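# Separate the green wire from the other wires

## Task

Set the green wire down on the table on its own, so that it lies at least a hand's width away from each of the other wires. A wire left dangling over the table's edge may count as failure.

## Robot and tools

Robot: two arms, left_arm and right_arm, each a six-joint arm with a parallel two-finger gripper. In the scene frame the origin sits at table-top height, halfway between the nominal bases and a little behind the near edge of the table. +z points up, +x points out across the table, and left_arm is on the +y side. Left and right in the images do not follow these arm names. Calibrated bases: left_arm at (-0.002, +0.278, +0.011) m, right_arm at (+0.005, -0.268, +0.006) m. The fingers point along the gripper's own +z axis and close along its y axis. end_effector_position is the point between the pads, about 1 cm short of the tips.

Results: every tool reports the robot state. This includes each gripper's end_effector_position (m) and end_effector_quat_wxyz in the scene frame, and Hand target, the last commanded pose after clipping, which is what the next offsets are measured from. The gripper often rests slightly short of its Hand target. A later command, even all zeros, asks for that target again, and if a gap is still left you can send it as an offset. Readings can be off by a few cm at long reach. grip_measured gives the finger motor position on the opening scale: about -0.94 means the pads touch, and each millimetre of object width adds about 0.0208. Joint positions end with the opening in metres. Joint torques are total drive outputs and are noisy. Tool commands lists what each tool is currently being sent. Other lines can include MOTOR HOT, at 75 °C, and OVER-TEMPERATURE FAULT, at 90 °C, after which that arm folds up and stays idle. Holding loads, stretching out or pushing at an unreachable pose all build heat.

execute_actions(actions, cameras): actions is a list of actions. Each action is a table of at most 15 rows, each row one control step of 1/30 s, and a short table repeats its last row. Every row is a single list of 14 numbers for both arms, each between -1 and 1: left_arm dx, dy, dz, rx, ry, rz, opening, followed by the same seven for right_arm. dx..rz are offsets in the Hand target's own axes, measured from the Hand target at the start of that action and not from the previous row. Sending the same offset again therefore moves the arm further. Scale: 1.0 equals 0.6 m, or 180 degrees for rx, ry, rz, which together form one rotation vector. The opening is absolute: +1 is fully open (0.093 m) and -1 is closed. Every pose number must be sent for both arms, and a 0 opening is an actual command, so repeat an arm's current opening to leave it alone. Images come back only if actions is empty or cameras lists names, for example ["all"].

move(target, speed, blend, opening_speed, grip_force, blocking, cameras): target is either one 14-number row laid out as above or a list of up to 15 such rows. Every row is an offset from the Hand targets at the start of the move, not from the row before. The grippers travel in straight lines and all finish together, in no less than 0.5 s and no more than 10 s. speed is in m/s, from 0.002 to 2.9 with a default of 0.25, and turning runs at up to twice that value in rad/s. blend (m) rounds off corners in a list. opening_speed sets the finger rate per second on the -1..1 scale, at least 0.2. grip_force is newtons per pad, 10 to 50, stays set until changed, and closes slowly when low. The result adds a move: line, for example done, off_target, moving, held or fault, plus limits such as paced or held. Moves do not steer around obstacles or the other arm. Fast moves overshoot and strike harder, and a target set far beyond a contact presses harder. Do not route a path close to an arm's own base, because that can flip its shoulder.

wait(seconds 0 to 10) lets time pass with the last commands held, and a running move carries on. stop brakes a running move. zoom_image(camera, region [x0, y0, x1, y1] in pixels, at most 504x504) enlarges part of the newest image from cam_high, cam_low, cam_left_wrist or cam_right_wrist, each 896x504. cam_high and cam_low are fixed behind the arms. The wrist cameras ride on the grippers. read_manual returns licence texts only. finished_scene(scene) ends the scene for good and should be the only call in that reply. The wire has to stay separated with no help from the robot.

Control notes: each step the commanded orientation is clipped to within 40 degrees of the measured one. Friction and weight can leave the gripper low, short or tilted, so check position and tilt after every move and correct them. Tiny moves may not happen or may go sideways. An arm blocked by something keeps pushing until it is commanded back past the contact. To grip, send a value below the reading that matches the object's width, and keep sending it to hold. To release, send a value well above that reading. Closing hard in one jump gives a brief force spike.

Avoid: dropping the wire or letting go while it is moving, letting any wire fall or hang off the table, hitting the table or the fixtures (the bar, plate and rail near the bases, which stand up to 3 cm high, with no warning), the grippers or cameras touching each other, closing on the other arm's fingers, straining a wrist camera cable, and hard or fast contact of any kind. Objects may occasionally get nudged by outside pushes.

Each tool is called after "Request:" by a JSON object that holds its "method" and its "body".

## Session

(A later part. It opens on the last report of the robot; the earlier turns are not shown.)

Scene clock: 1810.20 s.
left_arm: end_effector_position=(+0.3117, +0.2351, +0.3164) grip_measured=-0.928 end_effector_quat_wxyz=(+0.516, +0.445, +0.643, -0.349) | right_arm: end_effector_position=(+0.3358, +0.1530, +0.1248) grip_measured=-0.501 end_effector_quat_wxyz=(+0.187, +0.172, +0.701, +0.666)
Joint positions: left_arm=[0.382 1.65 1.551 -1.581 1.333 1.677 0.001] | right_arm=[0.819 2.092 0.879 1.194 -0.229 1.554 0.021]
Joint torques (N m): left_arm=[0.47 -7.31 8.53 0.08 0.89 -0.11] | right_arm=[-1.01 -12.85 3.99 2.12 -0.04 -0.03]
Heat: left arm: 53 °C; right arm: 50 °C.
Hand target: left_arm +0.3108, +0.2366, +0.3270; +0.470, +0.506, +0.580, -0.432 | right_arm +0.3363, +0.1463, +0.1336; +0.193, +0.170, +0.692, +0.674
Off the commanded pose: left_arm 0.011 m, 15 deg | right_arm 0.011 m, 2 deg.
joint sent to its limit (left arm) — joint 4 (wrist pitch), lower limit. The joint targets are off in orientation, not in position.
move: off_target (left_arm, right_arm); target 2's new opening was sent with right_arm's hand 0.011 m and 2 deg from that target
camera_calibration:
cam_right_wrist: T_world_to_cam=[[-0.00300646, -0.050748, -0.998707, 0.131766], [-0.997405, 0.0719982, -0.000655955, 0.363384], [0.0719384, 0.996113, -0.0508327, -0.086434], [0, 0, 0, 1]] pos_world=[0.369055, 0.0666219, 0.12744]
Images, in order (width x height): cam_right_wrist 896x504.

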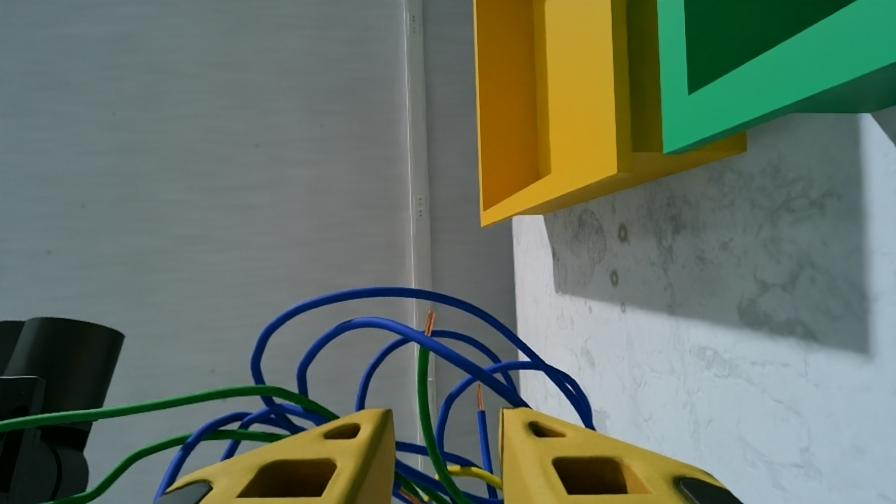

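Request:
{"method": "move", "body": {"target": [[0,0,0,0,0,0,-0.935,-0.008,0.0085,0.0,0,0,0,-0.72],[0,0,0,0,0,0,-0.935,-0.008,0.0085,0.017,0,0,0,-0.72]], "speed": 0.1, "cameras": ["cam_right_wrist"]}}

Scene clock: 1834.00 s.
left_arm: end_effector_position=(+0.3117, +0.2351, +0.3164) grip_measured=-0.928 end_effector_quat_wxyz=(+0.516, +0.445, +0.643, -0.349) | right_arm: end_effector_position=(+0.3395, +0.1495, +0.1227) grip_measured=-0.718 end_effector_quat_wxyz=(+0.186, +0.174, +0.704, +0.663)
Joint positions: left_arm=[0.382 1.65 1.551 -1.581 1.333 1.677 0.001] | right_arm=[0.806 2.092 0.879 1.184 -0.241 1.554 0.011]
Joint torques (N m): left_arm=[0.4 -7.31 8.53 0.08 0.88 -0.12] | right_arm=[0.01 -12.25 8.08 1.88 0.05 0.02]
Heat: left arm: 53 °C; right arm: 50 °C.
Hand target: left_arm +0.3108, +0.2366, +0.3270; +0.470, +0.506, +0.580, -0.432 | right_arm +0.3454, +0.1530, +0.1387; +0.193, +0.170, +0.692, +0.674
Off the commanded pose: left_arm 0.011 m, 15 deg | right_arm 0.017 m, 2 deg.
joint sent to its limit (left arm) — joint 4 (wrist pitch), lower limit. The joint targets are off in orientation, not in position.
move: off_target (left_arm, right_arm)
camera_calibration:
cam_right_wrist: T_world_to_cam=[[-0.00973262, -0.0575516, -0.998295, 0.132661], [-0.997253, 0.0738669, 0.00546404, 0.366178], [0.0734265, 0.995606, -0.0581124, -0.0828876], [0, 0, 0, 1]] pos_world=[0.372549, 0.0631099, 0.125617]
Images, in order (width x height): cam_right_wrist 896x504.

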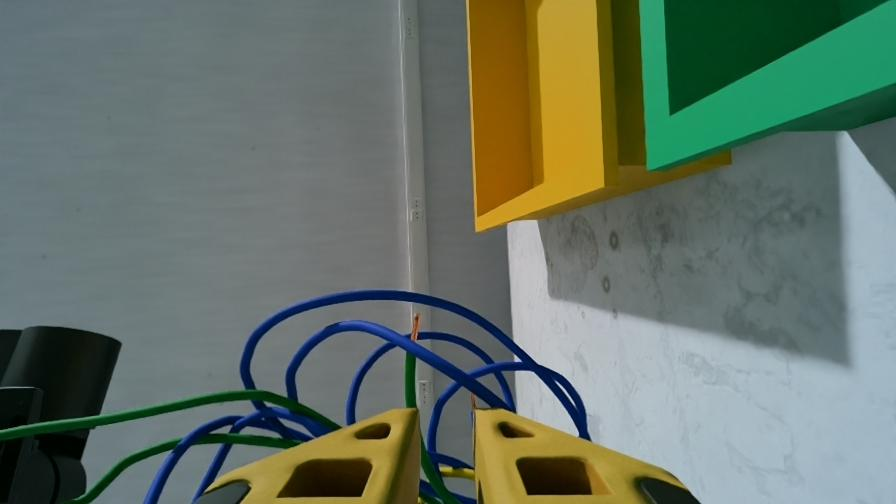

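Request:
{"method": "move", "body": {"target": [[0,0,0,0,0,0,-0.935,0,0.0,-0.035,0,0,0,-0.72],[0,0,0,0,0,0,-0.935,0,0.02,-0.035,0,0,0,-0.69],[0,0,0,0,0,0,-0.935,0,0.014,0.0,0,0,0,-0.69]], "speed": 0.15, "cameras": ["cam_right_wrist"]}}

Scene clock: 1850.57 s.
left_arm: end_effector_position=(+0.3117, +0.2351, +0.3164) grip_measured=-0.928 end_effector_quat_wxyz=(+0.516, +0.445, +0.643, -0.349) | right_arm: end_effector_position=(+0.3408, +0.1480, +0.1458) grip_measured=-0.691 end_effector_quat_wxyz=(+0.191, +0.169, +0.695, +0.672)
Joint positions: left_arm=[0.382 1.65 1.551 -1.581 1.333 1.677 0.001] | right_arm=[0.798 2.036 0.884 1.152 -0.248 1.554 0.012]
Joint torques (N m): left_arm=[0.29 -7.21 8.46 0.07 0.92 -0.11] | right_arm=[0.46 -9.39 8.51 1.81 0.09 -0.04]
Heat: left arm: 53 °C; right arm: 50 °C.
Hand target: left_arm +0.3108, +0.2366, +0.3270; +0.470, +0.506, +0.580, -0.432 | right_arm +0.3452, +0.1531, +0.1471; +0.193, +0.170, +0.692, +0.674
Off the commanded pose: left_arm 0.011 m, 15 deg | right_arm 0.007 m, 1 deg.
joint sent to its limit (left arm) — joint 4 (wrist pitch), lower limit. The joint targets are off in orientation, not in position.
move: off_target (left_arm)
camera_calibration:
cam_right_wrist: T_world_to_cam=[[0.0101543, -0.0365165, -0.999281, 0.145931], [-0.997239, 0.0731487, -0.0128066, 0.370332], [0.0735638, 0.996652, -0.0356729, -0.0835814], [0, 0, 0, 1]] pos_world=[0.373976, 0.0615412, 0.147587]
Images, in order (width x height): cam_right_wrist 896x504.

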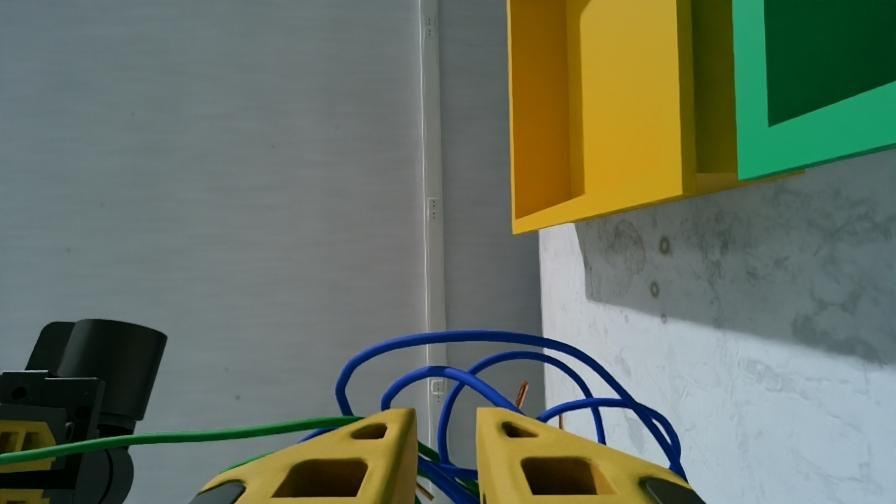

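Request:
{"method": "move", "body": {"target": [[0,0,0,0,0,0,-0.935,0,0.0,-0.042,0,0,0,-0.69],[0,0,0,0,0,0,-0.935,-0.01,-0.018,-0.042,0,0,0,-0.66],[0,0,0,0,0,0,-0.935,-0.01,-0.018,0.0,0,0,0,-0.66]], "speed": 0.15, "cameras": ["cam_right_wrist"]}}

Scene clock: 1869.93 s.
left_arm: end_effector_position=(+0.3117, +0.2351, +0.3164) grip_measured=-0.928 end_effector_quat_wxyz=(+0.516, +0.445, +0.643, -0.349) | right_arm: end_effector_position=(+0.3457, +0.1452, +0.1364) grip_measured=-0.661 end_effector_quat_wxyz=(+0.190, +0.167, +0.695, +0.673)
Joint positions: left_arm=[0.382 1.65 1.551 -1.581 1.333 1.677 0.001] | right_arm=[0.782 2.073 0.887 1.188 -0.268 1.554 0.013]
Joint torques (N m): left_arm=[0.32 -7.25 8.59 0.08 0.88 -0.11] | right_arm=[0.27 -8.99 8.03 1.77 0.16 0.04]
Heat: left arm: 53 °C; right arm: 49 °C.
Hand target: left_arm +0.3108, +0.2366, +0.3270; +0.470, +0.506, +0.580, -0.432 | right_arm +0.3506, +0.1499, +0.1367; +0.193, +0.170, +0.692, +0.675
Off the commanded pose: left_arm 0.011 m, 15 deg | right_arm 0.007 m, 1 deg.
joint sent to its limit (left arm) — joint 4 (wrist pitch), lower limit. The joint targets are off in orientation, not in position.
move: off_target (left_arm)
camera_calibration:
cam_right_wrist: T_world_to_cam=[[0.0112921, -0.0353433, -0.999311, 0.135794], [-0.997527, 0.0689318, -0.0137099, 0.376067], [0.0693689, 0.996995, -0.0344776, -0.0802119], [0, 0, 0, 1]] pos_world=[0.379168, 0.0588473, 0.138091]
Images, in order (width x height): cam_right_wrist 896x504.

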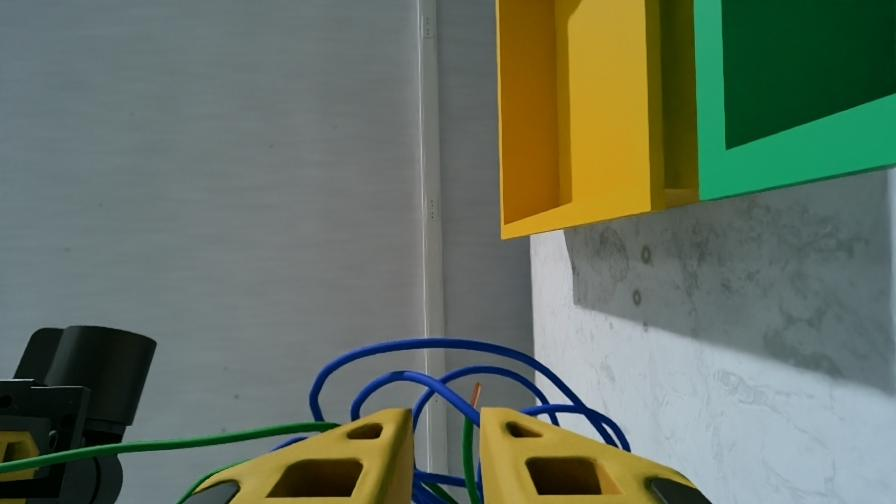

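Request:
{"method": "move", "body": {"target": [[0,0,0,0,0,0,-0.935,-0.006,0.0,0.025,0,0,0,-0.66],[0,0,0,0,0,0,-0.935,-0.006,0.0,0.025,0,0,0,-1]], "speed": 0.12, "cameras": ["cam_right_wrist"]}}

Scene clock: 1878.80 s.
left_arm: end_effector_position=(+0.3117, +0.2351, +0.3164) grip_measured=-0.928 end_effector_quat_wxyz=(+0.516, +0.445, +0.643, -0.349) | right_arm: end_effector_position=(+0.3563, +0.1559, +0.1361) grip_measured=-0.990 end_effector_quat_wxyz=(+0.190, +0.167, +0.695, +0.673)
Joint positions: left_arm=[0.382 1.65 1.551 -1.581 1.333 1.677 0.001] | right_arm=[0.782 2.111 0.956 1.157 -0.268 1.554 0]
Joint torques (N m): left_arm=[0.34 -7.36 8.44 0.1 0.9 -0.11] | right_arm=[0.53 -9.74 8.44 1.81 0.15 0.02]
Heat: left arm: 54 °C; right arm: 49 °C.
Hand target: left_arm +0.3108, +0.2366, +0.3270; +0.470, +0.506, +0.580, -0.432 | right_arm +0.3611, +0.1611, +0.1366; +0.193, +0.170, +0.692, +0.675
Off the commanded pose: left_arm 0.011 m, 15 deg | right_arm 0.007 m, 1 deg.
joint sent to its limit (left arm) — joint 4 (wrist pitch), lower limit. The joint targets are off in orientation, not in position.
move: off_target (left_arm)
camera_calibration:
cam_right_wrist: T_world_to_cam=[[0.0112214, -0.0349377, -0.999326, 0.135758], [-0.997528, 0.0689406, -0.0136115, 0.385978], [0.0693697, 0.997009, -0.0340777, -0.0917889], [0, 0, 0, 1]] pos_world=[0.389868, 0.0696479, 0.137792]
Images, in order (width x height): cam_right_wrist 896x504.

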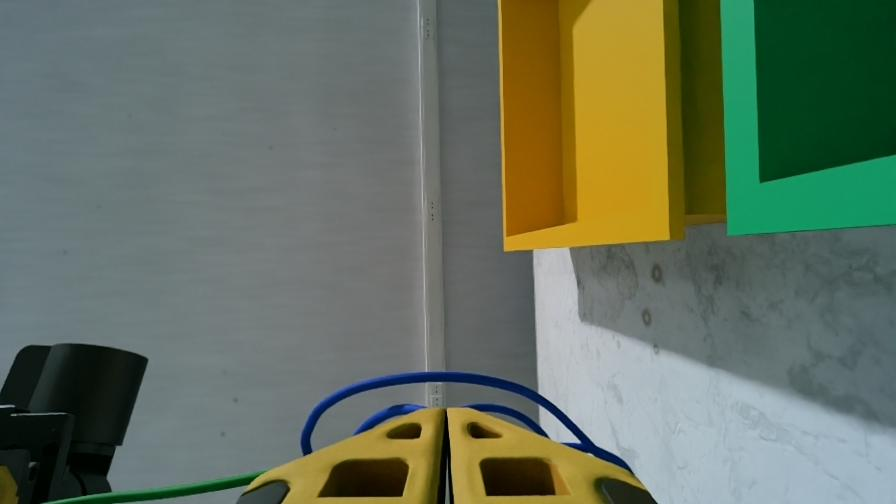

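Request:
{"method": "move", "body": {"target": [[0,0,0,0,0,0,-0.935,0,0.0,-0.035,0,0,0,-1],[0,0,0,0,0,0,-0.935,0,-0.006,-0.035,0,0,0,-0.62],[0,0,0,0,0,0,-0.935,0,-0.006,0.03,0,0,0,-0.62]], "speed": 0.15, "cameras": ["cam_right_wrist"]}}

Request:
{"method": "move", "body": {"target": [[0,0,0,0,0,0,-0.935,0,0,0,0,0,0,-1]], "speed": 0.15, "cameras": ["cam_right_wrist"]}}

Scene clock: 1897.50 s.
left_arm: end_effector_position=(+0.3117, +0.2351, +0.3164) grip_measured=-0.928 end_effector_quat_wxyz=(+0.516, +0.445, +0.643, -0.349) | right_arm: end_effector_position=(+0.3641, +0.1726, +0.1327) grip_measured=-0.621 end_effector_quat_wxyz=(+0.188, +0.165, +0.695, +0.674)
Joint positions: left_arm=[0.382 1.65 1.551 -1.581 1.333 1.677 0.001] | right_arm=[0.795 2.165 1.039 1.129 -0.262 1.554 0.015]
Joint torques (N m): left_arm=[0.4 -7.36 8.5 0.06 0.9 -0.13] | right_arm=[0.21 -10.18 8.53 1.82 0.26 0.02]
Heat: left arm: 54 °C; right arm: 49 °C.
Hand target: left_arm +0.3108, +0.2366, +0.3270; +0.470, +0.506, +0.580, -0.432 | right_arm +0.3702, +0.1767, +0.1328; +0.193, +0.170, +0.692, +0.675
Off the commanded pose: left_arm 0.011 m, 15 deg | right_arm 0.007 m, 1 deg.
joint sent to its limit (left arm) — joint 4 (wrist pitch), lower limit. The joint targets are off in orientation, not in position.
move: off_target (left_arm); target 2's new opening was sent with right_arm's hand 0.011 m and 2 deg from that target
camera_calibration:
cam_right_wrist: T_world_to_cam=[[0.0120138, -0.0340904, -0.999347, 0.132374], [-0.997975, 0.0620225, -0.0141131, 0.393873], [0.062463, 0.997492, -0.0332762, -0.10674], [0, 0, 0, 1]] pos_world=[0.398152, 0.0865563, 0.134294]
Images, in order (width x height): cam_right_wrist 896x504.

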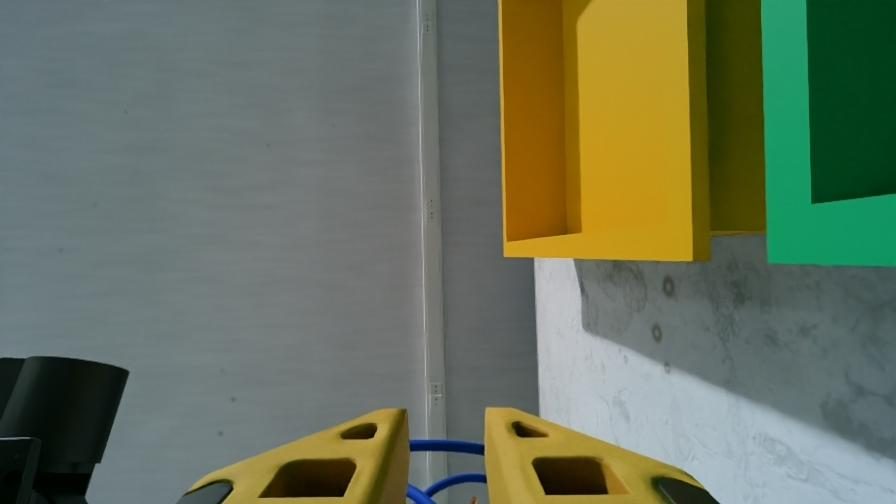

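Scene clock: 1898.00 s.
left_arm: end_effector_position=(+0.3117, +0.2351, +0.3164) grip_measured=-0.928 end_effector_quat_wxyz=(+0.516, +0.445, +0.643, -0.349) | right_arm: end_effector_position=(+0.3641, +0.1726, +0.1327) grip_measured=-0.990 end_effector_quat_wxyz=(+0.188, +0.165, +0.695, +0.674)
Joint positions: left_arm=[0.382 1.65 1.551 -1.581 1.333 1.677 0.001] | right_arm=[0.795 2.165 1.039 1.129 -0.262 1.554 0]
Joint torques (N m): left_arm=[0.43 -7.23 8.64 0.07 0.92 -0.11] | right_arm=[0.53 -10.44 8.57 1.86 0.19 -0.04]
Heat: left arm: 54 °C; right arm: 49 °C.
Hand target: left_arm +0.3108, +0.2366, +0.3270; +0.470, +0.506, +0.580, -0.432 | right_arm +0.3702, +0.1767, +0.1328; +0.193, +0.170, +0.692, +0.675
Off the commanded pose: left_arm 0.011 m, 15 deg | right_arm 0.007 m, 1 deg.
joint sent to its limit (left arm) — joint 4 (wrist pitch), lower limit. The joint targets are off in orientation, not in position.
move: off_target (left_arm)
camera_calibration:
cam_right_wrist: T_world_to_cam=[[0.0120138, -0.0340904, -0.999347, 0.132374], [-0.997975, 0.0620225, -0.0141131, 0.393873], [0.062463, 0.997492, -0.0332762, -0.10674], [0, 0, 0, 1]] pos_world=[0.398152, 0.0865563, 0.134294]
Images, in order (width x height): cam_right_wrist 896x504.

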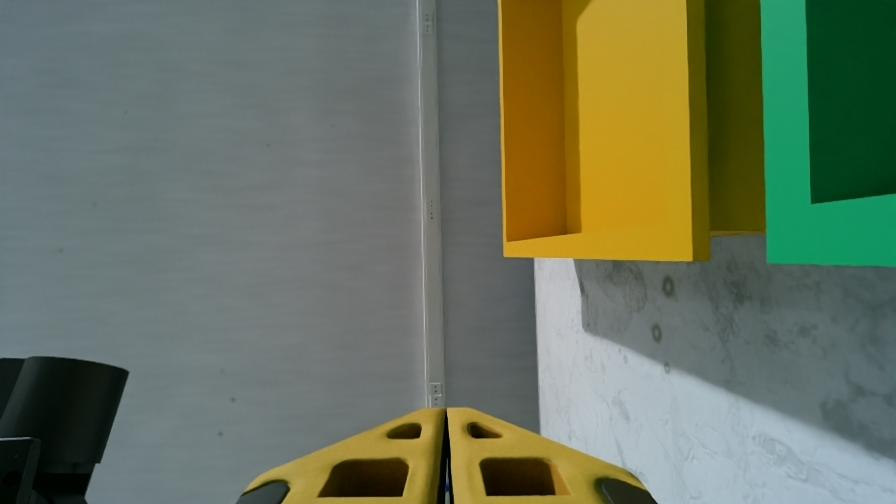

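Request:
{"method": "move", "body": {"target": [[0,0,0,0,0,0,-0.935,0,0.0,-0.075,0,0,0,-1],[0,0,0,0,0,0,-0.935,0.0527,-0.0125,-0.075,0,0,0,-0.64],[0,0,0,0,0,0,-0.935,0.0527,-0.0125,-0.02,0,0,0,-0.64]], "speed": 0.15, "cameras": ["cam_right_wrist"]}}

Scene clock: 1930.03 s.
left_arm: end_effector_position=(+0.3117, +0.2351, +0.3164) grip_measured=-0.928 end_effector_quat_wxyz=(+0.516, +0.445, +0.643, -0.349) | right_arm: end_effector_position=(+0.3322, +0.1772, +0.1239) grip_measured=-0.641 end_effector_quat_wxyz=(+0.188, +0.166, +0.696, +0.673)
Joint positions: left_arm=[0.382 1.65 1.551 -1.581 1.333 1.677 0.001] | right_arm=[0.865 2.147 0.952 1.196 -0.191 1.555 0.014]
Joint torques (N m): left_arm=[0.46 -7.39 8.46 0.1 0.89 -0.1] | right_arm=[0.69 -10.17 8.01 1.84 0.27 -0.04]
Heat: left arm: 54 °C; right arm: 49 °C.
Hand target: left_arm +0.3108, +0.2366, +0.3270; +0.470, +0.506, +0.580, -0.432 | right_arm +0.3371, +0.1816, +0.1243; +0.193, +0.170, +0.692, +0.675
Off the commanded pose: left_arm 0.011 m, 15 deg | right_arm 0.007 m, 1 deg.
joint sent to its limit (left arm) — joint 4 (wrist pitch), lower limit. The joint targets are off in orientation, not in position.
move: off_target (left_arm); target 2's new opening was sent with right_arm's hand 0.015 m and 3 deg from that target
camera_calibration:
cam_right_wrist: T_world_to_cam=[[0.0100634, -0.0354873, -0.999319, 0.12495], [-0.997895, 0.0636692, -0.0123101, 0.36113], [0.0640627, 0.99734, -0.0347719, -0.109904], [0, 0, 0, 1]] pos_world=[0.366153, 0.0910527, 0.125489]
Images, in order (width x height): cam_right_wrist 896x504.

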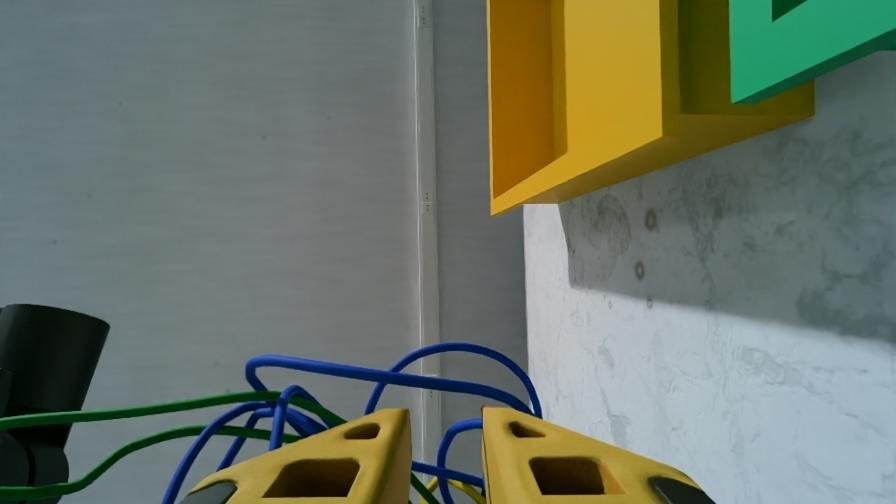

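Request:
{"method": "move", "body": {"target": [[0,0,0,0,0,0,-0.935,0,0.0,-0.06,0,0,0,-0.64]], "speed": 0.12, "cameras": ["cam_right_wrist"]}}

Scene clock: 1938.47 s.
left_arm: end_effector_position=(+0.3117, +0.2351, +0.3164) grip_measured=-0.928 end_effector_quat_wxyz=(+0.516, +0.445, +0.643, -0.349) | right_arm: end_effector_position=(+0.3162, +0.1573, +0.1058) grip_measured=-0.641 end_effector_quat_wxyz=(+0.181, +0.172, +0.709, +0.659)
Joint positions: left_arm=[0.382 1.65 1.551 -1.581 1.333 1.677 0.001] | right_arm=[0.865 2.121 0.836 1.244 -0.191 1.555 0.014]
Joint torques (N m): left_arm=[0.36 -7.36 8.49 0.08 0.86 -0.11] | right_arm=[-0.87 -14.02 3.81 2.24 -0.02 -0.01]
Heat: left arm: 54 °C; right arm: 49 °C.
Hand target: left_arm +0.3108, +0.2366, +0.3270; +0.470, +0.506, +0.580, -0.432 | right_arm +0.3192, +0.1504, +0.1248; +0.193, +0.170, +0.692, +0.675
Off the commanded pose: left_arm 0.011 m, 15 deg | right_arm 0.020 m, 3 deg.
joint sent to its limit (left arm) — joint 4 (wrist pitch), lower limit. The joint targets are off in orientation, not in position.
move: off_target (left_arm, right_arm)
camera_calibration:
cam_right_wrist: T_world_to_cam=[[-0.0168783, -0.0676467, -0.997567, 0.119846], [-0.997825, 0.0647178, 0.0124941, 0.34338], [0.0637151, 0.995608, -0.068592, -0.0856964], [0, 0, 0, 1]] pos_world=[0.350116, 0.0712045, 0.109386]
Images, in order (width x height): cam_right_wrist 896x504.

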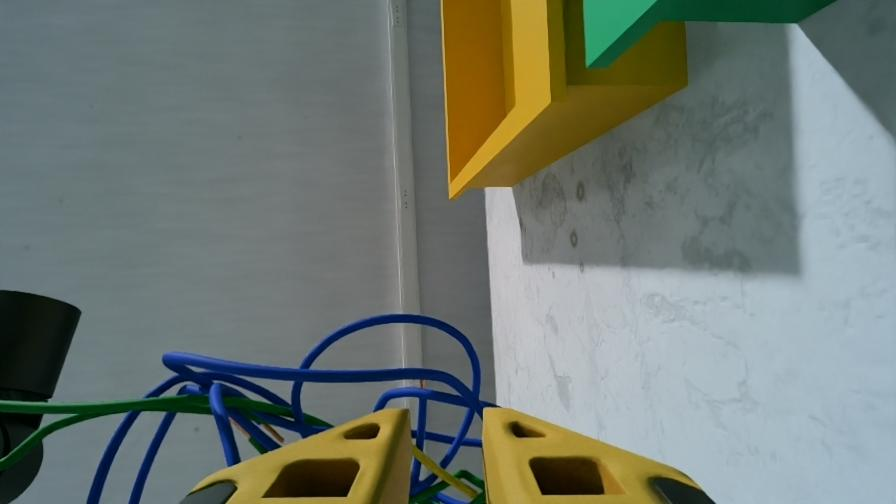

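Request:
{"method": "move", "body": {"target": [[0,0,0,0,0,0,-0.935,0,0.0,-0.217,0,0,-0.5,-0.64]], "speed": 0.3, "cameras": ["cam_right_wrist"]}}

Request:
{"method": "zoom_image", "body": {"camera": "cam_right_wrist", "region": [380, 180, 660, 400]}}

Scene clock: 1949.23 s.
left_arm: end_effector_position=(+0.3117, +0.2351, +0.3164) grip_measured=-0.928 end_effector_quat_wxyz=(+0.516, +0.445, +0.643, -0.349) | right_arm: end_effector_position=(+0.2569, +0.0402, +0.1073) grip_measured=-0.641 end_effector_quat_wxyz=(+0.588, -0.370, +0.638, +0.332)
Joint positions: left_arm=[0.382 1.65 1.551 -1.581 1.333 1.677 0.001] | right_arm=[0.754 1.845 0.3 1.48 -0.277 -0.007 0.014]
Joint torques (N m): left_arm=[0.36 -7.25 8.5 0.08 0.89 -0.12] | right_arm=[-0.64 -8.75 2.85 2.49 -0.22 -0.08]
Heat: left arm: 54 °C; right arm: 50 °C.
Hand target: left_arm +0.3108, +0.2366, +0.3270; +0.470, +0.506, +0.580, -0.432 | right_arm +0.2546, +0.0373, +0.1267; +0.613, -0.369, +0.610, +0.341
Off the commanded pose: left_arm 0.011 m, 15 deg | right_arm 0.020 m, 4 deg.
joint sent to its limit (left arm) — joint 4 (wrist pitch), lower limit. The joint targets are off in orientation, not in position.
move: off_target (left_arm, right_arm)
camera_calibration:
cam_right_wrist: T_world_to_cam=[[0.860696, -0.509119, -0.000658939, -0.202306], [-0.25705, -0.433441, -0.863744, 0.215478], [0.439463, 0.743591, -0.50393, -0.0048878], [0, 0, 0, 1]] pos_world=[0.23166, -0.00596618, 0.183521]
Images, in order (width x height): cam_right_wrist 896x504.

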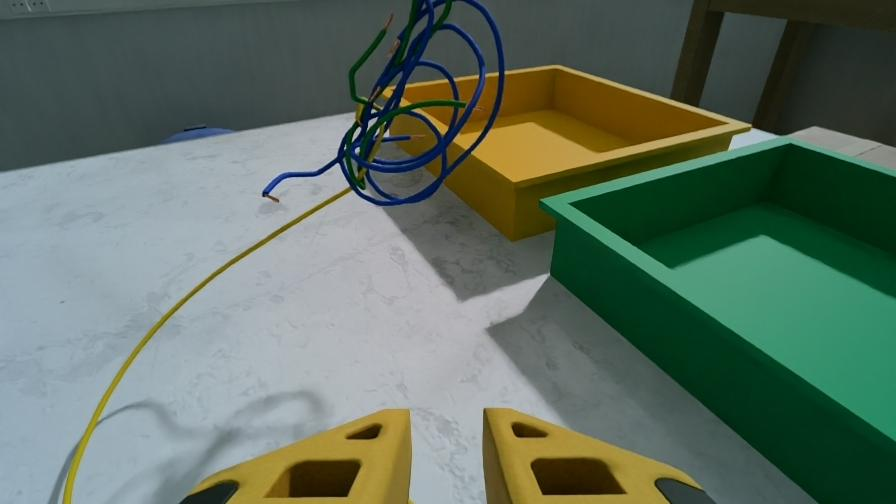

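Scaled by 1.800 from the camera's 896x504 image, which has a finer 1280x720 frame.

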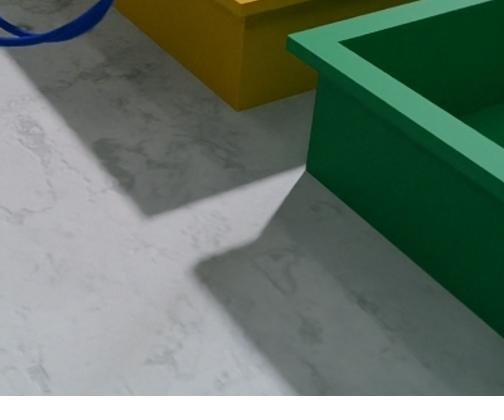

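Request:
{"method": "zoom_image", "body": {"camera": "cam_right_wrist", "region": [240, 0, 520, 215]}}

Scaled by 1.800 from the camera's 896x504 image, which has a finer 1280x720 frame.

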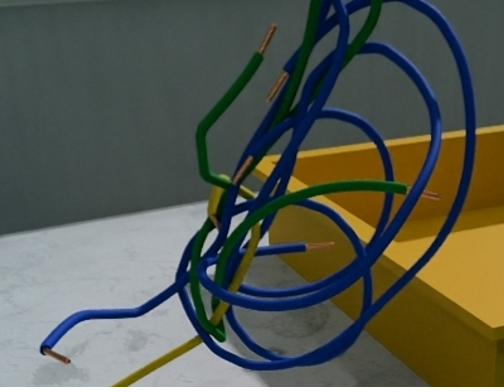

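Request:
{"method": "move", "body": {"target": [[0,0,0,0,0,0,-0.935,-0.104,-0.006,0.1065,0,0,0,-0.64]], "speed": 0.3, "cameras": ["cam_right_wrist"]}}

Request:
{"method": "zoom_image", "body": {"camera": "cam_right_wrist", "region": [260, 60, 560, 340]}}

Scene clock: 1979.77 s.
left_arm: end_effector_position=(+0.3117, +0.2351, +0.3164) grip_measured=-0.928 end_effector_quat_wxyz=(+0.516, +0.445, +0.643, -0.349) | right_arm: end_effector_position=(+0.2869, +0.0893, +0.1725) grip_measured=-0.641 end_effector_quat_wxyz=(+0.600, -0.370, +0.623, +0.338)
Joint positions: left_arm=[0.382 1.65 1.551 -1.581 1.333 1.677 0.001] | right_arm=[0.794 1.689 0.572 1.09 -0.247 -0.007 0.014]
Joint torques (N m): left_arm=[0.2 -7.34 8.58 0.09 0.92 -0.09] | right_arm=[0.61 -9.63 8.05 1.79 0 -0.05]
Heat: left arm: 54 °C; right arm: 55 °C.
Hand target: left_arm +0.3108, +0.2366, +0.3270; +0.470, +0.506, +0.580, -0.432 | right_arm +0.2878, +0.0931, +0.1882; +0.613, -0.369, +0.610, +0.341
Off the commanded pose: left_arm 0.011 m, 15 deg | right_arm 0.016 m, 2 deg.
joint sent to its limit (left arm) — joint 4 (wrist pitch), lower limit. The joint targets are off in orientation, not in position.
move: off_target (left_arm, right_arm)
camera_calibration:
cam_right_wrist: T_world_to_cam=[[0.865945, -0.500017, 0.0110511, -0.207435], [-0.22754, -0.413545, -0.881593, 0.293633], [0.445381, 0.760897, -0.471881, -0.0305706], [0, 0, 0, 1]] pos_world=[0.260056, 0.040971, 0.246732]
Images, in order (width x height): cam_right_wrist 896x504.

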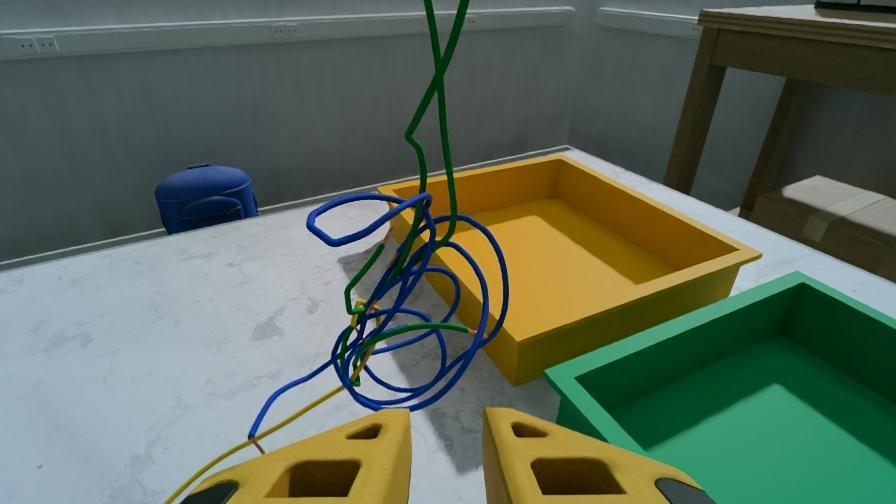

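Scaled by 1.680 from the camera's 896x504 image, which has a finer 1280x720 frame.

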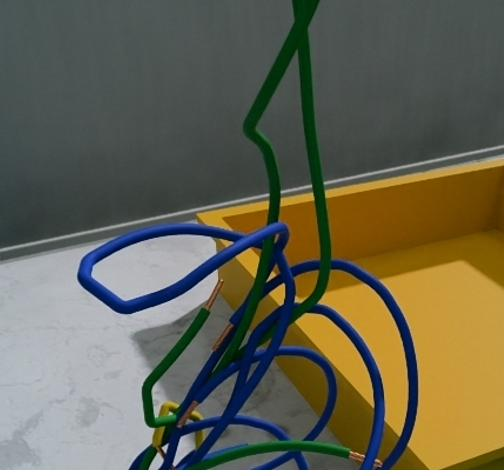

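Request:
{"method": "move", "body": {"target": [[0,0,0,0,0,0,-0.935,0.083,-0.0065,0.0,0,0,0.5,-0.64],[0,0,0,0,0,0,-0.935,0.083,-0.0065,0.0662,0,0,0.5,-0.66]], "speed": 0.3, "blend": 0.02, "cameras": ["cam_right_wrist"]}}

Scene clock: 2011.03 s.
left_arm: end_effector_position=(+0.3117, +0.2351, +0.3164) grip_measured=-0.928 end_effector_quat_wxyz=(+0.516, +0.445, +0.643, -0.349) | right_arm: end_effector_position=(+0.3066, +0.1200, +0.1330) grip_measured=-0.658 end_effector_quat_wxyz=(+0.185, +0.167, +0.701, +0.668)
Joint positions: left_arm=[0.382 1.65 1.551 -1.581 1.333 1.677 0.001] | right_arm=[0.811 1.963 0.688 1.259 -0.246 1.552 0.014]
Joint torques (N m): left_arm=[0.42 -7.3 8.59 0.1 0.93 -0.1] | right_arm=[0.2 -7.94 7.5 2 0.27 -0.02]
Heat: left arm: 55 °C; right arm: 50 °C.
Hand target: left_arm +0.3108, +0.2366, +0.3270; +0.470, +0.506, +0.580, -0.432 | right_arm +0.3122, +0.1240, +0.1379; +0.193, +0.170, +0.692, +0.674
Off the commanded pose: left_arm 0.011 m, 15 deg | right_arm 0.008 m, 2 deg.
joint sent to its limit (left arm) — joint 4 (wrist pitch), lower limit. The joint targets are off in orientation, not in position.
move: off_target (left_arm); blend cut to 0.0199 m at target 1
camera_calibration:
cam_right_wrist: T_world_to_cam=[[0.00103386, -0.0495079, -0.998773, 0.136708], [-0.997998, 0.0631149, -0.00416158, 0.33838], [0.0632435, 0.996778, -0.0493435, -0.0486785], [0, 0, 0, 1]] pos_world=[0.340639, 0.033933, 0.135547]
Images, in order (width x height): cam_right_wrist 896x504.

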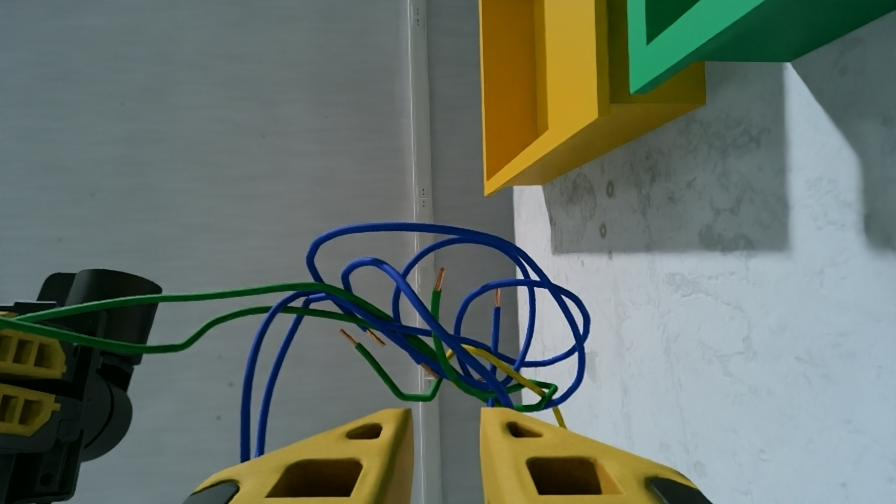

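Request:
{"method": "move", "body": {"target": [[0,0,0,0,0,0,-0.935,0,0.001,0.087,0,0,0,-0.66],[0,0,0,0,0,0,-0.935,0,0.001,0.087,0,0,0,-1]], "speed": 0.12, "cameras": ["cam_right_wrist"]}}

Scene clock: 2031.03 s.
left_arm: end_effector_position=(+0.3117, +0.2351, +0.3164) grip_measured=-0.928 end_effector_quat_wxyz=(+0.516, +0.445, +0.643, -0.349) | right_arm: end_effector_position=(+0.3324, +0.1648, +0.1360) grip_measured=-0.990 end_effector_quat_wxyz=(+0.188, +0.165, +0.697, +0.672)
Joint positions: left_arm=[0.382 1.65 1.551 -1.581 1.333 1.677 0.001] | right_arm=[0.842 2.082 0.913 1.167 -0.215 1.552 0]
Joint torques (N m): left_arm=[0.44 -7.3 8.57 0.1 0.9 -0.11] | right_arm=[0.35 -9.4 8.42 1.89 0.23 0.04]
Heat: left arm: 55 °C; right arm: 51 °C.
Hand target: left_arm +0.3108, +0.2366, +0.3270; +0.470, +0.506, +0.580, -0.432 | right_arm +0.3380, +0.1693, +0.1376; +0.193, +0.170, +0.692, +0.674
Off the commanded pose: left_arm 0.011 m, 15 deg | right_arm 0.007 m, 1 deg.
joint sent to its limit (left arm) — joint 4 (wrist pitch), lower limit. The joint targets are off in orientation, not in position.
move: off_target (left_arm)
camera_calibration:
cam_right_wrist: T_world_to_cam=[[0.0102055, -0.0397957, -0.999156, 0.137357], [-0.997945, 0.0628108, -0.0126949, 0.362505], [0.0632629, 0.997232, -0.0390729, -0.096317], [0, 0, 0, 1]] pos_world=[0.366452, 0.0787474, 0.138079]
Images, in order (width x height): cam_right_wrist 896x504.

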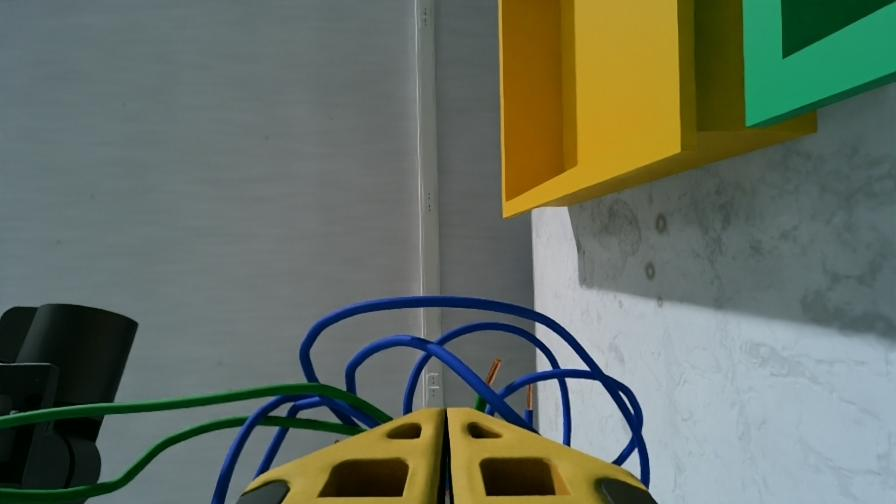

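Request:
{"method": "move", "body": {"target": [[0,0,0,0,0,0,-0.935,0,0.0,-0.05,0,0,0,-1],[0,0,0,0,0,0,-0.935,0.035,-0.0125,-0.02,0,0,0,-0.6],[0,0,0,0,0,0,-0.935,0.035,-0.0125,0.04,0,0,0,-0.6]], "speed": 0.15, "cameras": ["cam_right_wrist"]}}

Scene clock: 2056.23 s.
left_arm: end_effector_position=(+0.3117, +0.2351, +0.3164) grip_measured=-0.928 end_effector_quat_wxyz=(+0.516, +0.445, +0.643, -0.349) | right_arm: end_effector_position=(+0.3268, +0.1956, +0.1283) grip_measured=-0.601 end_effector_quat_wxyz=(+0.188, +0.165, +0.697, +0.672)
Joint positions: left_arm=[0.382 1.65 1.551 -1.581 1.333 1.677 0.001] | right_arm=[0.904 2.155 1.006 1.149 -0.153 1.552 0.016]
Joint torques (N m): left_arm=[0.35 -7.28 8.46 0.08 0.89 -0.12] | right_arm=[0.53 -10.24 8.4 1.88 0.2 0.01]
Heat: left arm: 55 °C; right arm: 51 °C.
Hand target: left_arm +0.3108, +0.2366, +0.3270; +0.470, +0.506, +0.580, -0.432 | right_arm +0.3319, +0.2003, +0.1291; +0.193, +0.170, +0.692, +0.675
Off the commanded pose: left_arm 0.011 m, 15 deg | right_arm 0.007 m, 1 deg.
joint sent to its limit (left arm) — joint 4 (wrist pitch), lower limit. The joint targets are off in orientation, not in position.
move: off_target (left_arm); target 2's new opening was sent with right_arm's hand 0.013 m and 3 deg from that target
camera_calibration:
cam_right_wrist: T_world_to_cam=[[0.0111252, -0.0382472, -0.999206, 0.130356], [-0.99796, 0.0623968, -0.0134997, 0.355039], [0.0628636, 0.997318, -0.037475, -0.127058], [0, 0, 0, 1]] pos_world=[0.360852, 0.10955, 0.130284]
Images, in order (width x height): cam_right_wrist 896x504.

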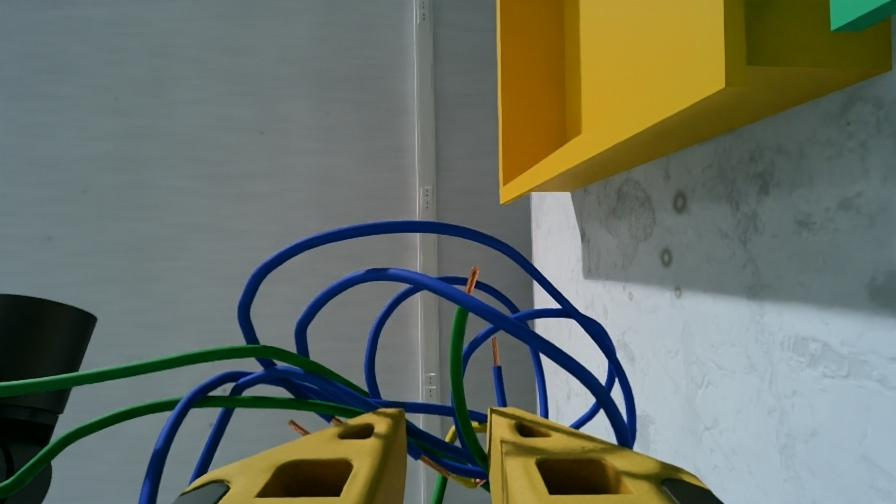

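Request:
{"method": "zoom_image", "body": {"camera": "cam_right_wrist", "region": [380, 250, 540, 490]}}

Scaled by 2.100 from the camera's 896x504 image, which has a finer 1280x720 frame.

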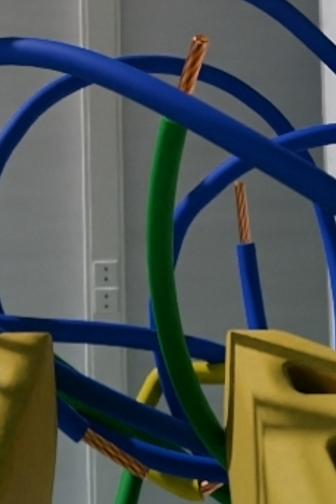

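Request:
{"method": "move", "body": {"target": [[0,0,0,0,0,0,-0.935,-0.016,-0.003,0.017,0,0,0,-0.68],[0,0,0,0,0,0,-0.935,-0.016,-0.003,0.017,0,0,0,-0.68]], "speed": 0.1, "cameras": ["cam_right_wrist"]}}

Request:
{"method": "move", "body": {"target": [[0,0,0,0,0,0,-0.935,0,0,0,0,0,0,-1]], "speed": 0.1, "cameras": ["cam_right_wrist"]}}

Scene clock: 2101.33 s.
left_arm: end_effector_position=(+0.3117, +0.2351, +0.3164) grip_measured=-0.928 end_effector_quat_wxyz=(+0.516, +0.445, +0.643, -0.349) | right_arm: end_effector_position=(+0.3364, +0.2025, +0.1265) grip_measured=-0.678 end_effector_quat_wxyz=(+0.190, +0.167, +0.696, +0.672)
Joint positions: left_arm=[0.382 1.65 1.551 -1.581 1.333 1.677 0.001] | right_arm=[0.899 2.188 1.059 1.127 -0.152 1.552 0.013]
Joint torques (N m): left_arm=[0.4 -7.32 8.54 0.09 0.89 -0.1] | right_arm=[-0.92 -10.24 8.64 1.87 -0.04 0.03]
Heat: left arm: 55 °C; right arm: 49 °C.
Hand target: left_arm +0.3108, +0.2366, +0.3270; +0.470, +0.506, +0.580, -0.432 | right_arm +0.3453, +0.2044, +0.1274; +0.193, +0.170, +0.692, +0.674
Off the commanded pose: left_arm 0.011 m, 15 deg | right_arm 0.009 m, 1 deg.
joint sent to its limit (left arm) — joint 4 (wrist pitch), lower limit. The joint targets are off in orientation, not in position.
move: off_target (left_arm)
camera_calibration:
cam_right_wrist: T_world_to_cam=[[0.0106481, -0.0389007, -0.999186, 0.128957], [-0.997562, 0.0685064, -0.0132979, 0.362716], [0.0689679, 0.996892, -0.0380764, -0.136398], [0, 0, 0, 1]] pos_world=[0.369866, 0.116143, 0.128482]
Images, in order (width x height): cam_right_wrist 896x504.

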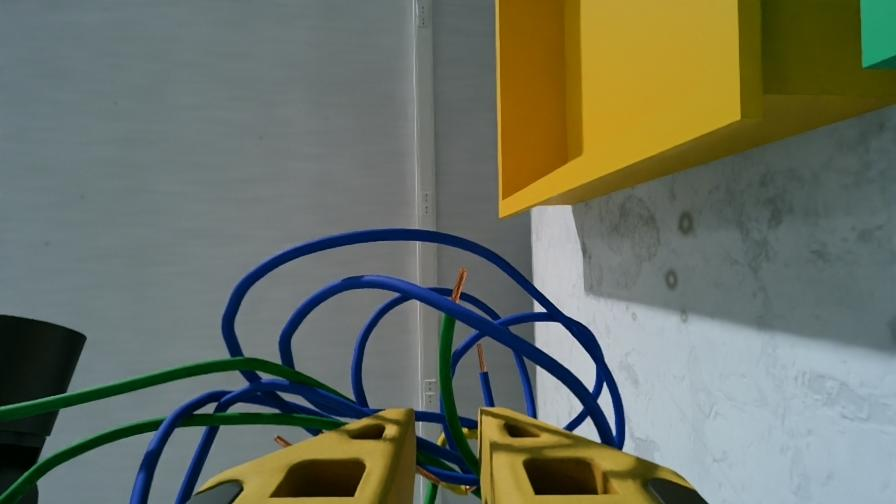

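Scene clock: 2101.83 s.
left_arm: end_effector_position=(+0.3117, +0.2351, +0.3164) grip_measured=-0.928 end_effector_quat_wxyz=(+0.516, +0.445, +0.643, -0.349) | right_arm: end_effector_position=(+0.3364, +0.2025, +0.1263) grip_measured=-0.990 end_effector_quat_wxyz=(+0.190, +0.167, +0.697, +0.671)
Joint positions: left_arm=[0.382 1.65 1.551 -1.581 1.333 1.677 0.001] | right_arm=[0.899 2.188 1.059 1.127 -0.152 1.552 0]
Joint torques (N m): left_arm=[0.42 -7.36 8.44 0.06 0.88 -0.13] | right_arm=[-1.01 -10.28 8.76 1.85 0.06 0]
Heat: left arm: 55 °C; right arm: 49 °C.
Hand target: left_arm +0.3108, +0.2366, +0.3270; +0.470, +0.506, +0.580, -0.432 | right_arm +0.3453, +0.2044, +0.1274; +0.193, +0.170, +0.692, +0.674
Off the commanded pose: left_arm 0.011 m, 15 deg | right_arm 0.009 m, 1 deg.
joint sent to its limit (left arm) — joint 4 (wrist pitch), lower limit. The joint targets are off in orientation, not in position.
move: off_target (left_arm)
camera_calibration:
cam_right_wrist: T_world_to_cam=[[0.0102062, -0.0394696, -0.999169, 0.129083], [-0.997567, 0.0685135, -0.0128962, 0.362664], [0.0689655, 0.996869, -0.0386743, -0.136321], [0, 0, 0, 1]] pos_world=[0.369865, 0.116142, 0.12838]
Images, in order (width x height): cam_right_wrist 896x504.

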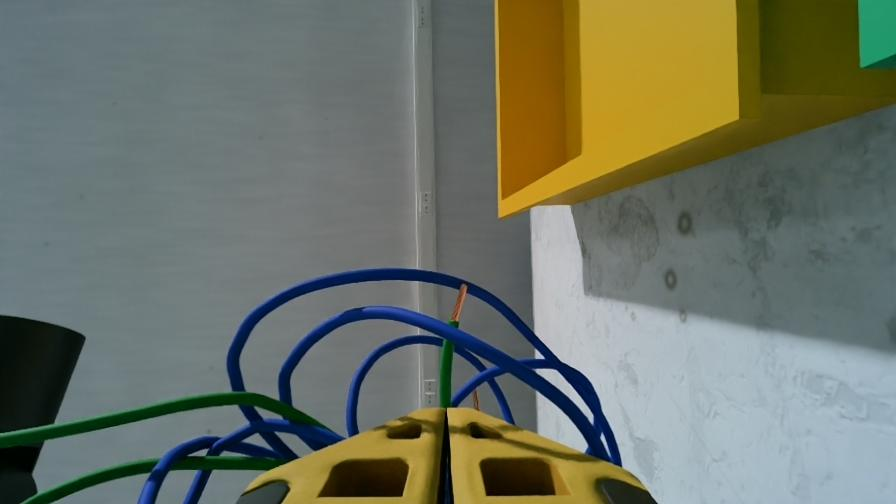

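Request:
{"method": "move", "body": {"target": [[0,0,0,0,0,0,-0.935,0,0,0,0,0,0,-0.66],[0,0,0,0,0,0,-0.935,0,0,0.037,0,0,0,-0.66]], "speed": 0.1, "cameras": ["cam_right_wrist"]}}

Request:
{"method": "move", "body": {"target": [[0,0,0,0,0,0,-0.935,0,0,0,0,0,0,-1]], "speed": 0.1, "cameras": ["cam_right_wrist"]}}

Scene clock: 2115.03 s.
left_arm: end_effector_position=(+0.3117, +0.2351, +0.3164) grip_measured=-0.928 end_effector_quat_wxyz=(+0.516, +0.445, +0.643, -0.349) | right_arm: end_effector_position=(+0.3500, +0.2200, +0.1268) grip_measured=-0.661 end_effector_quat_wxyz=(+0.190, +0.167, +0.696, +0.672)
Joint positions: left_arm=[0.382 1.65 1.551 -1.581 1.333 1.677 0.001] | right_arm=[0.899 2.242 1.169 1.073 -0.152 1.552 0.013]
Joint torques (N m): left_arm=[0.4 -7.24 8.53 0.11 0.87 -0.11] | right_arm=[-0.09 -11.25 8.92 1.95 0.03 -0.04]
Heat: left arm: 55 °C; right arm: 49 °C.
Hand target: left_arm +0.3108, +0.2366, +0.3270; +0.470, +0.506, +0.580, -0.432 | right_arm +0.3563, +0.2236, +0.1272; +0.193, +0.170, +0.692, +0.675
Off the commanded pose: left_arm 0.011 m, 15 deg | right_arm 0.007 m, 1 deg.
joint sent to its limit (left arm) — joint 4 (wrist pitch), lower limit. The joint targets are off in orientation, not in position.
move: off_target (left_arm)
camera_calibration:
cam_right_wrist: T_world_to_cam=[[0.0113184, -0.037944, -0.999216, 0.129415], [-0.997555, 0.0684909, -0.0139005, 0.375166], [0.0689646, 0.99693, -0.037076, -0.154905], [0, 0, 0, 1]] pos_world=[0.383467, 0.133644, 0.128785]
Images, in order (width x height): cam_right_wrist 896x504.

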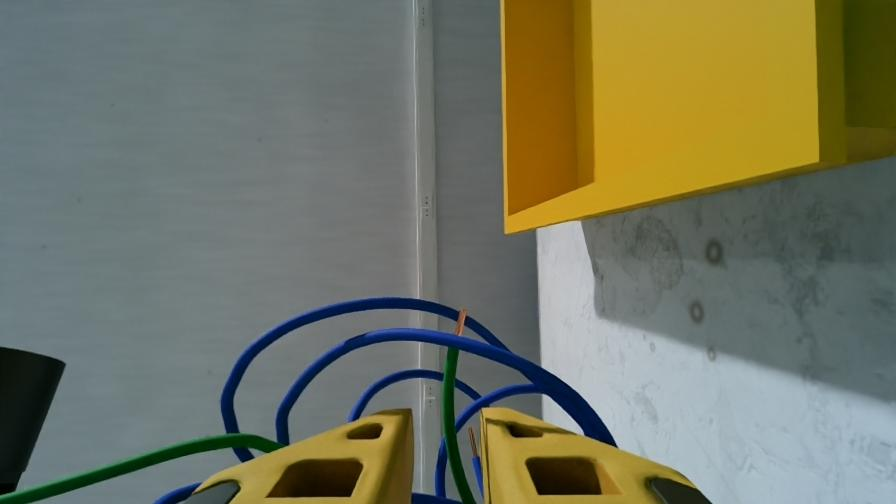

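Scene clock: 2115.53 s.
left_arm: end_effector_position=(+0.3117, +0.2351, +0.3164) grip_measured=-0.928 end_effector_quat_wxyz=(+0.516, +0.445, +0.643, -0.349) | right_arm: end_effector_position=(+0.3500, +0.2199, +0.1267) grip_measured=-0.988 end_effector_quat_wxyz=(+0.190, +0.167, +0.696, +0.672)
Joint positions: left_arm=[0.382 1.65 1.551 -1.581 1.333 1.677 0.001] | right_arm=[0.899 2.242 1.169 1.072 -0.152 1.552 0]
Joint torques (N m): left_arm=[0.32 -7.25 8.5 0.08 0.89 -0.11] | right_arm=[-0.12 -10.88 9.02 1.94 0.13 0.01]
Heat: left arm: 55 °C; right arm: 49 °C.
Hand target: left_arm +0.3108, +0.2366, +0.3270; +0.470, +0.506, +0.580, -0.432 | right_arm +0.3563, +0.2236, +0.1272; +0.193, +0.170, +0.692, +0.674
Off the commanded pose: left_arm 0.011 m, 15 deg | right_arm 0.007 m, 1 deg.
joint sent to its limit (left arm) — joint 4 (wrist pitch), lower limit. The joint targets are off in orientation, not in position.
move: off_target (left_arm)
camera_calibration:
cam_right_wrist: T_world_to_cam=[[0.0108693, -0.0386125, -0.999195, 0.129472], [-0.99756, 0.0684959, -0.0134984, 0.375112], [0.0689619, 0.996904, -0.0377738, -0.154817], [0, 0, 0, 1]] pos_world=[0.383466, 0.133643, 0.128583]
Images, in order (width x height): cam_right_wrist 896x504.

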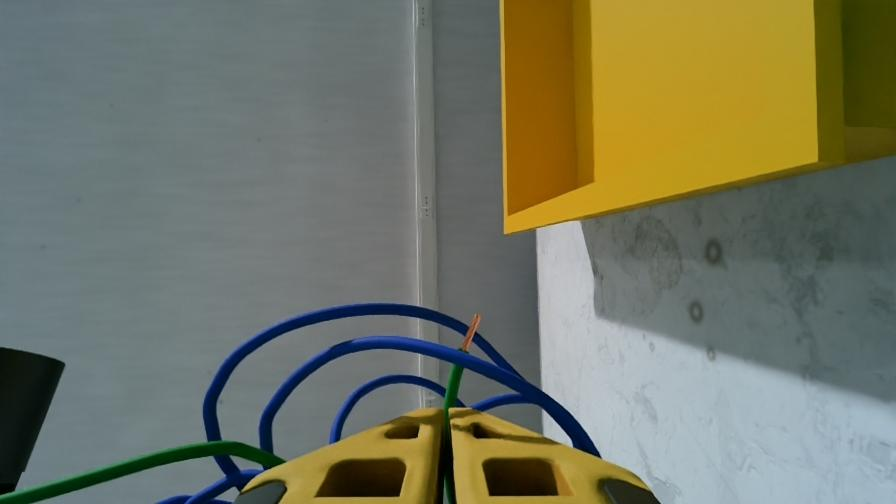

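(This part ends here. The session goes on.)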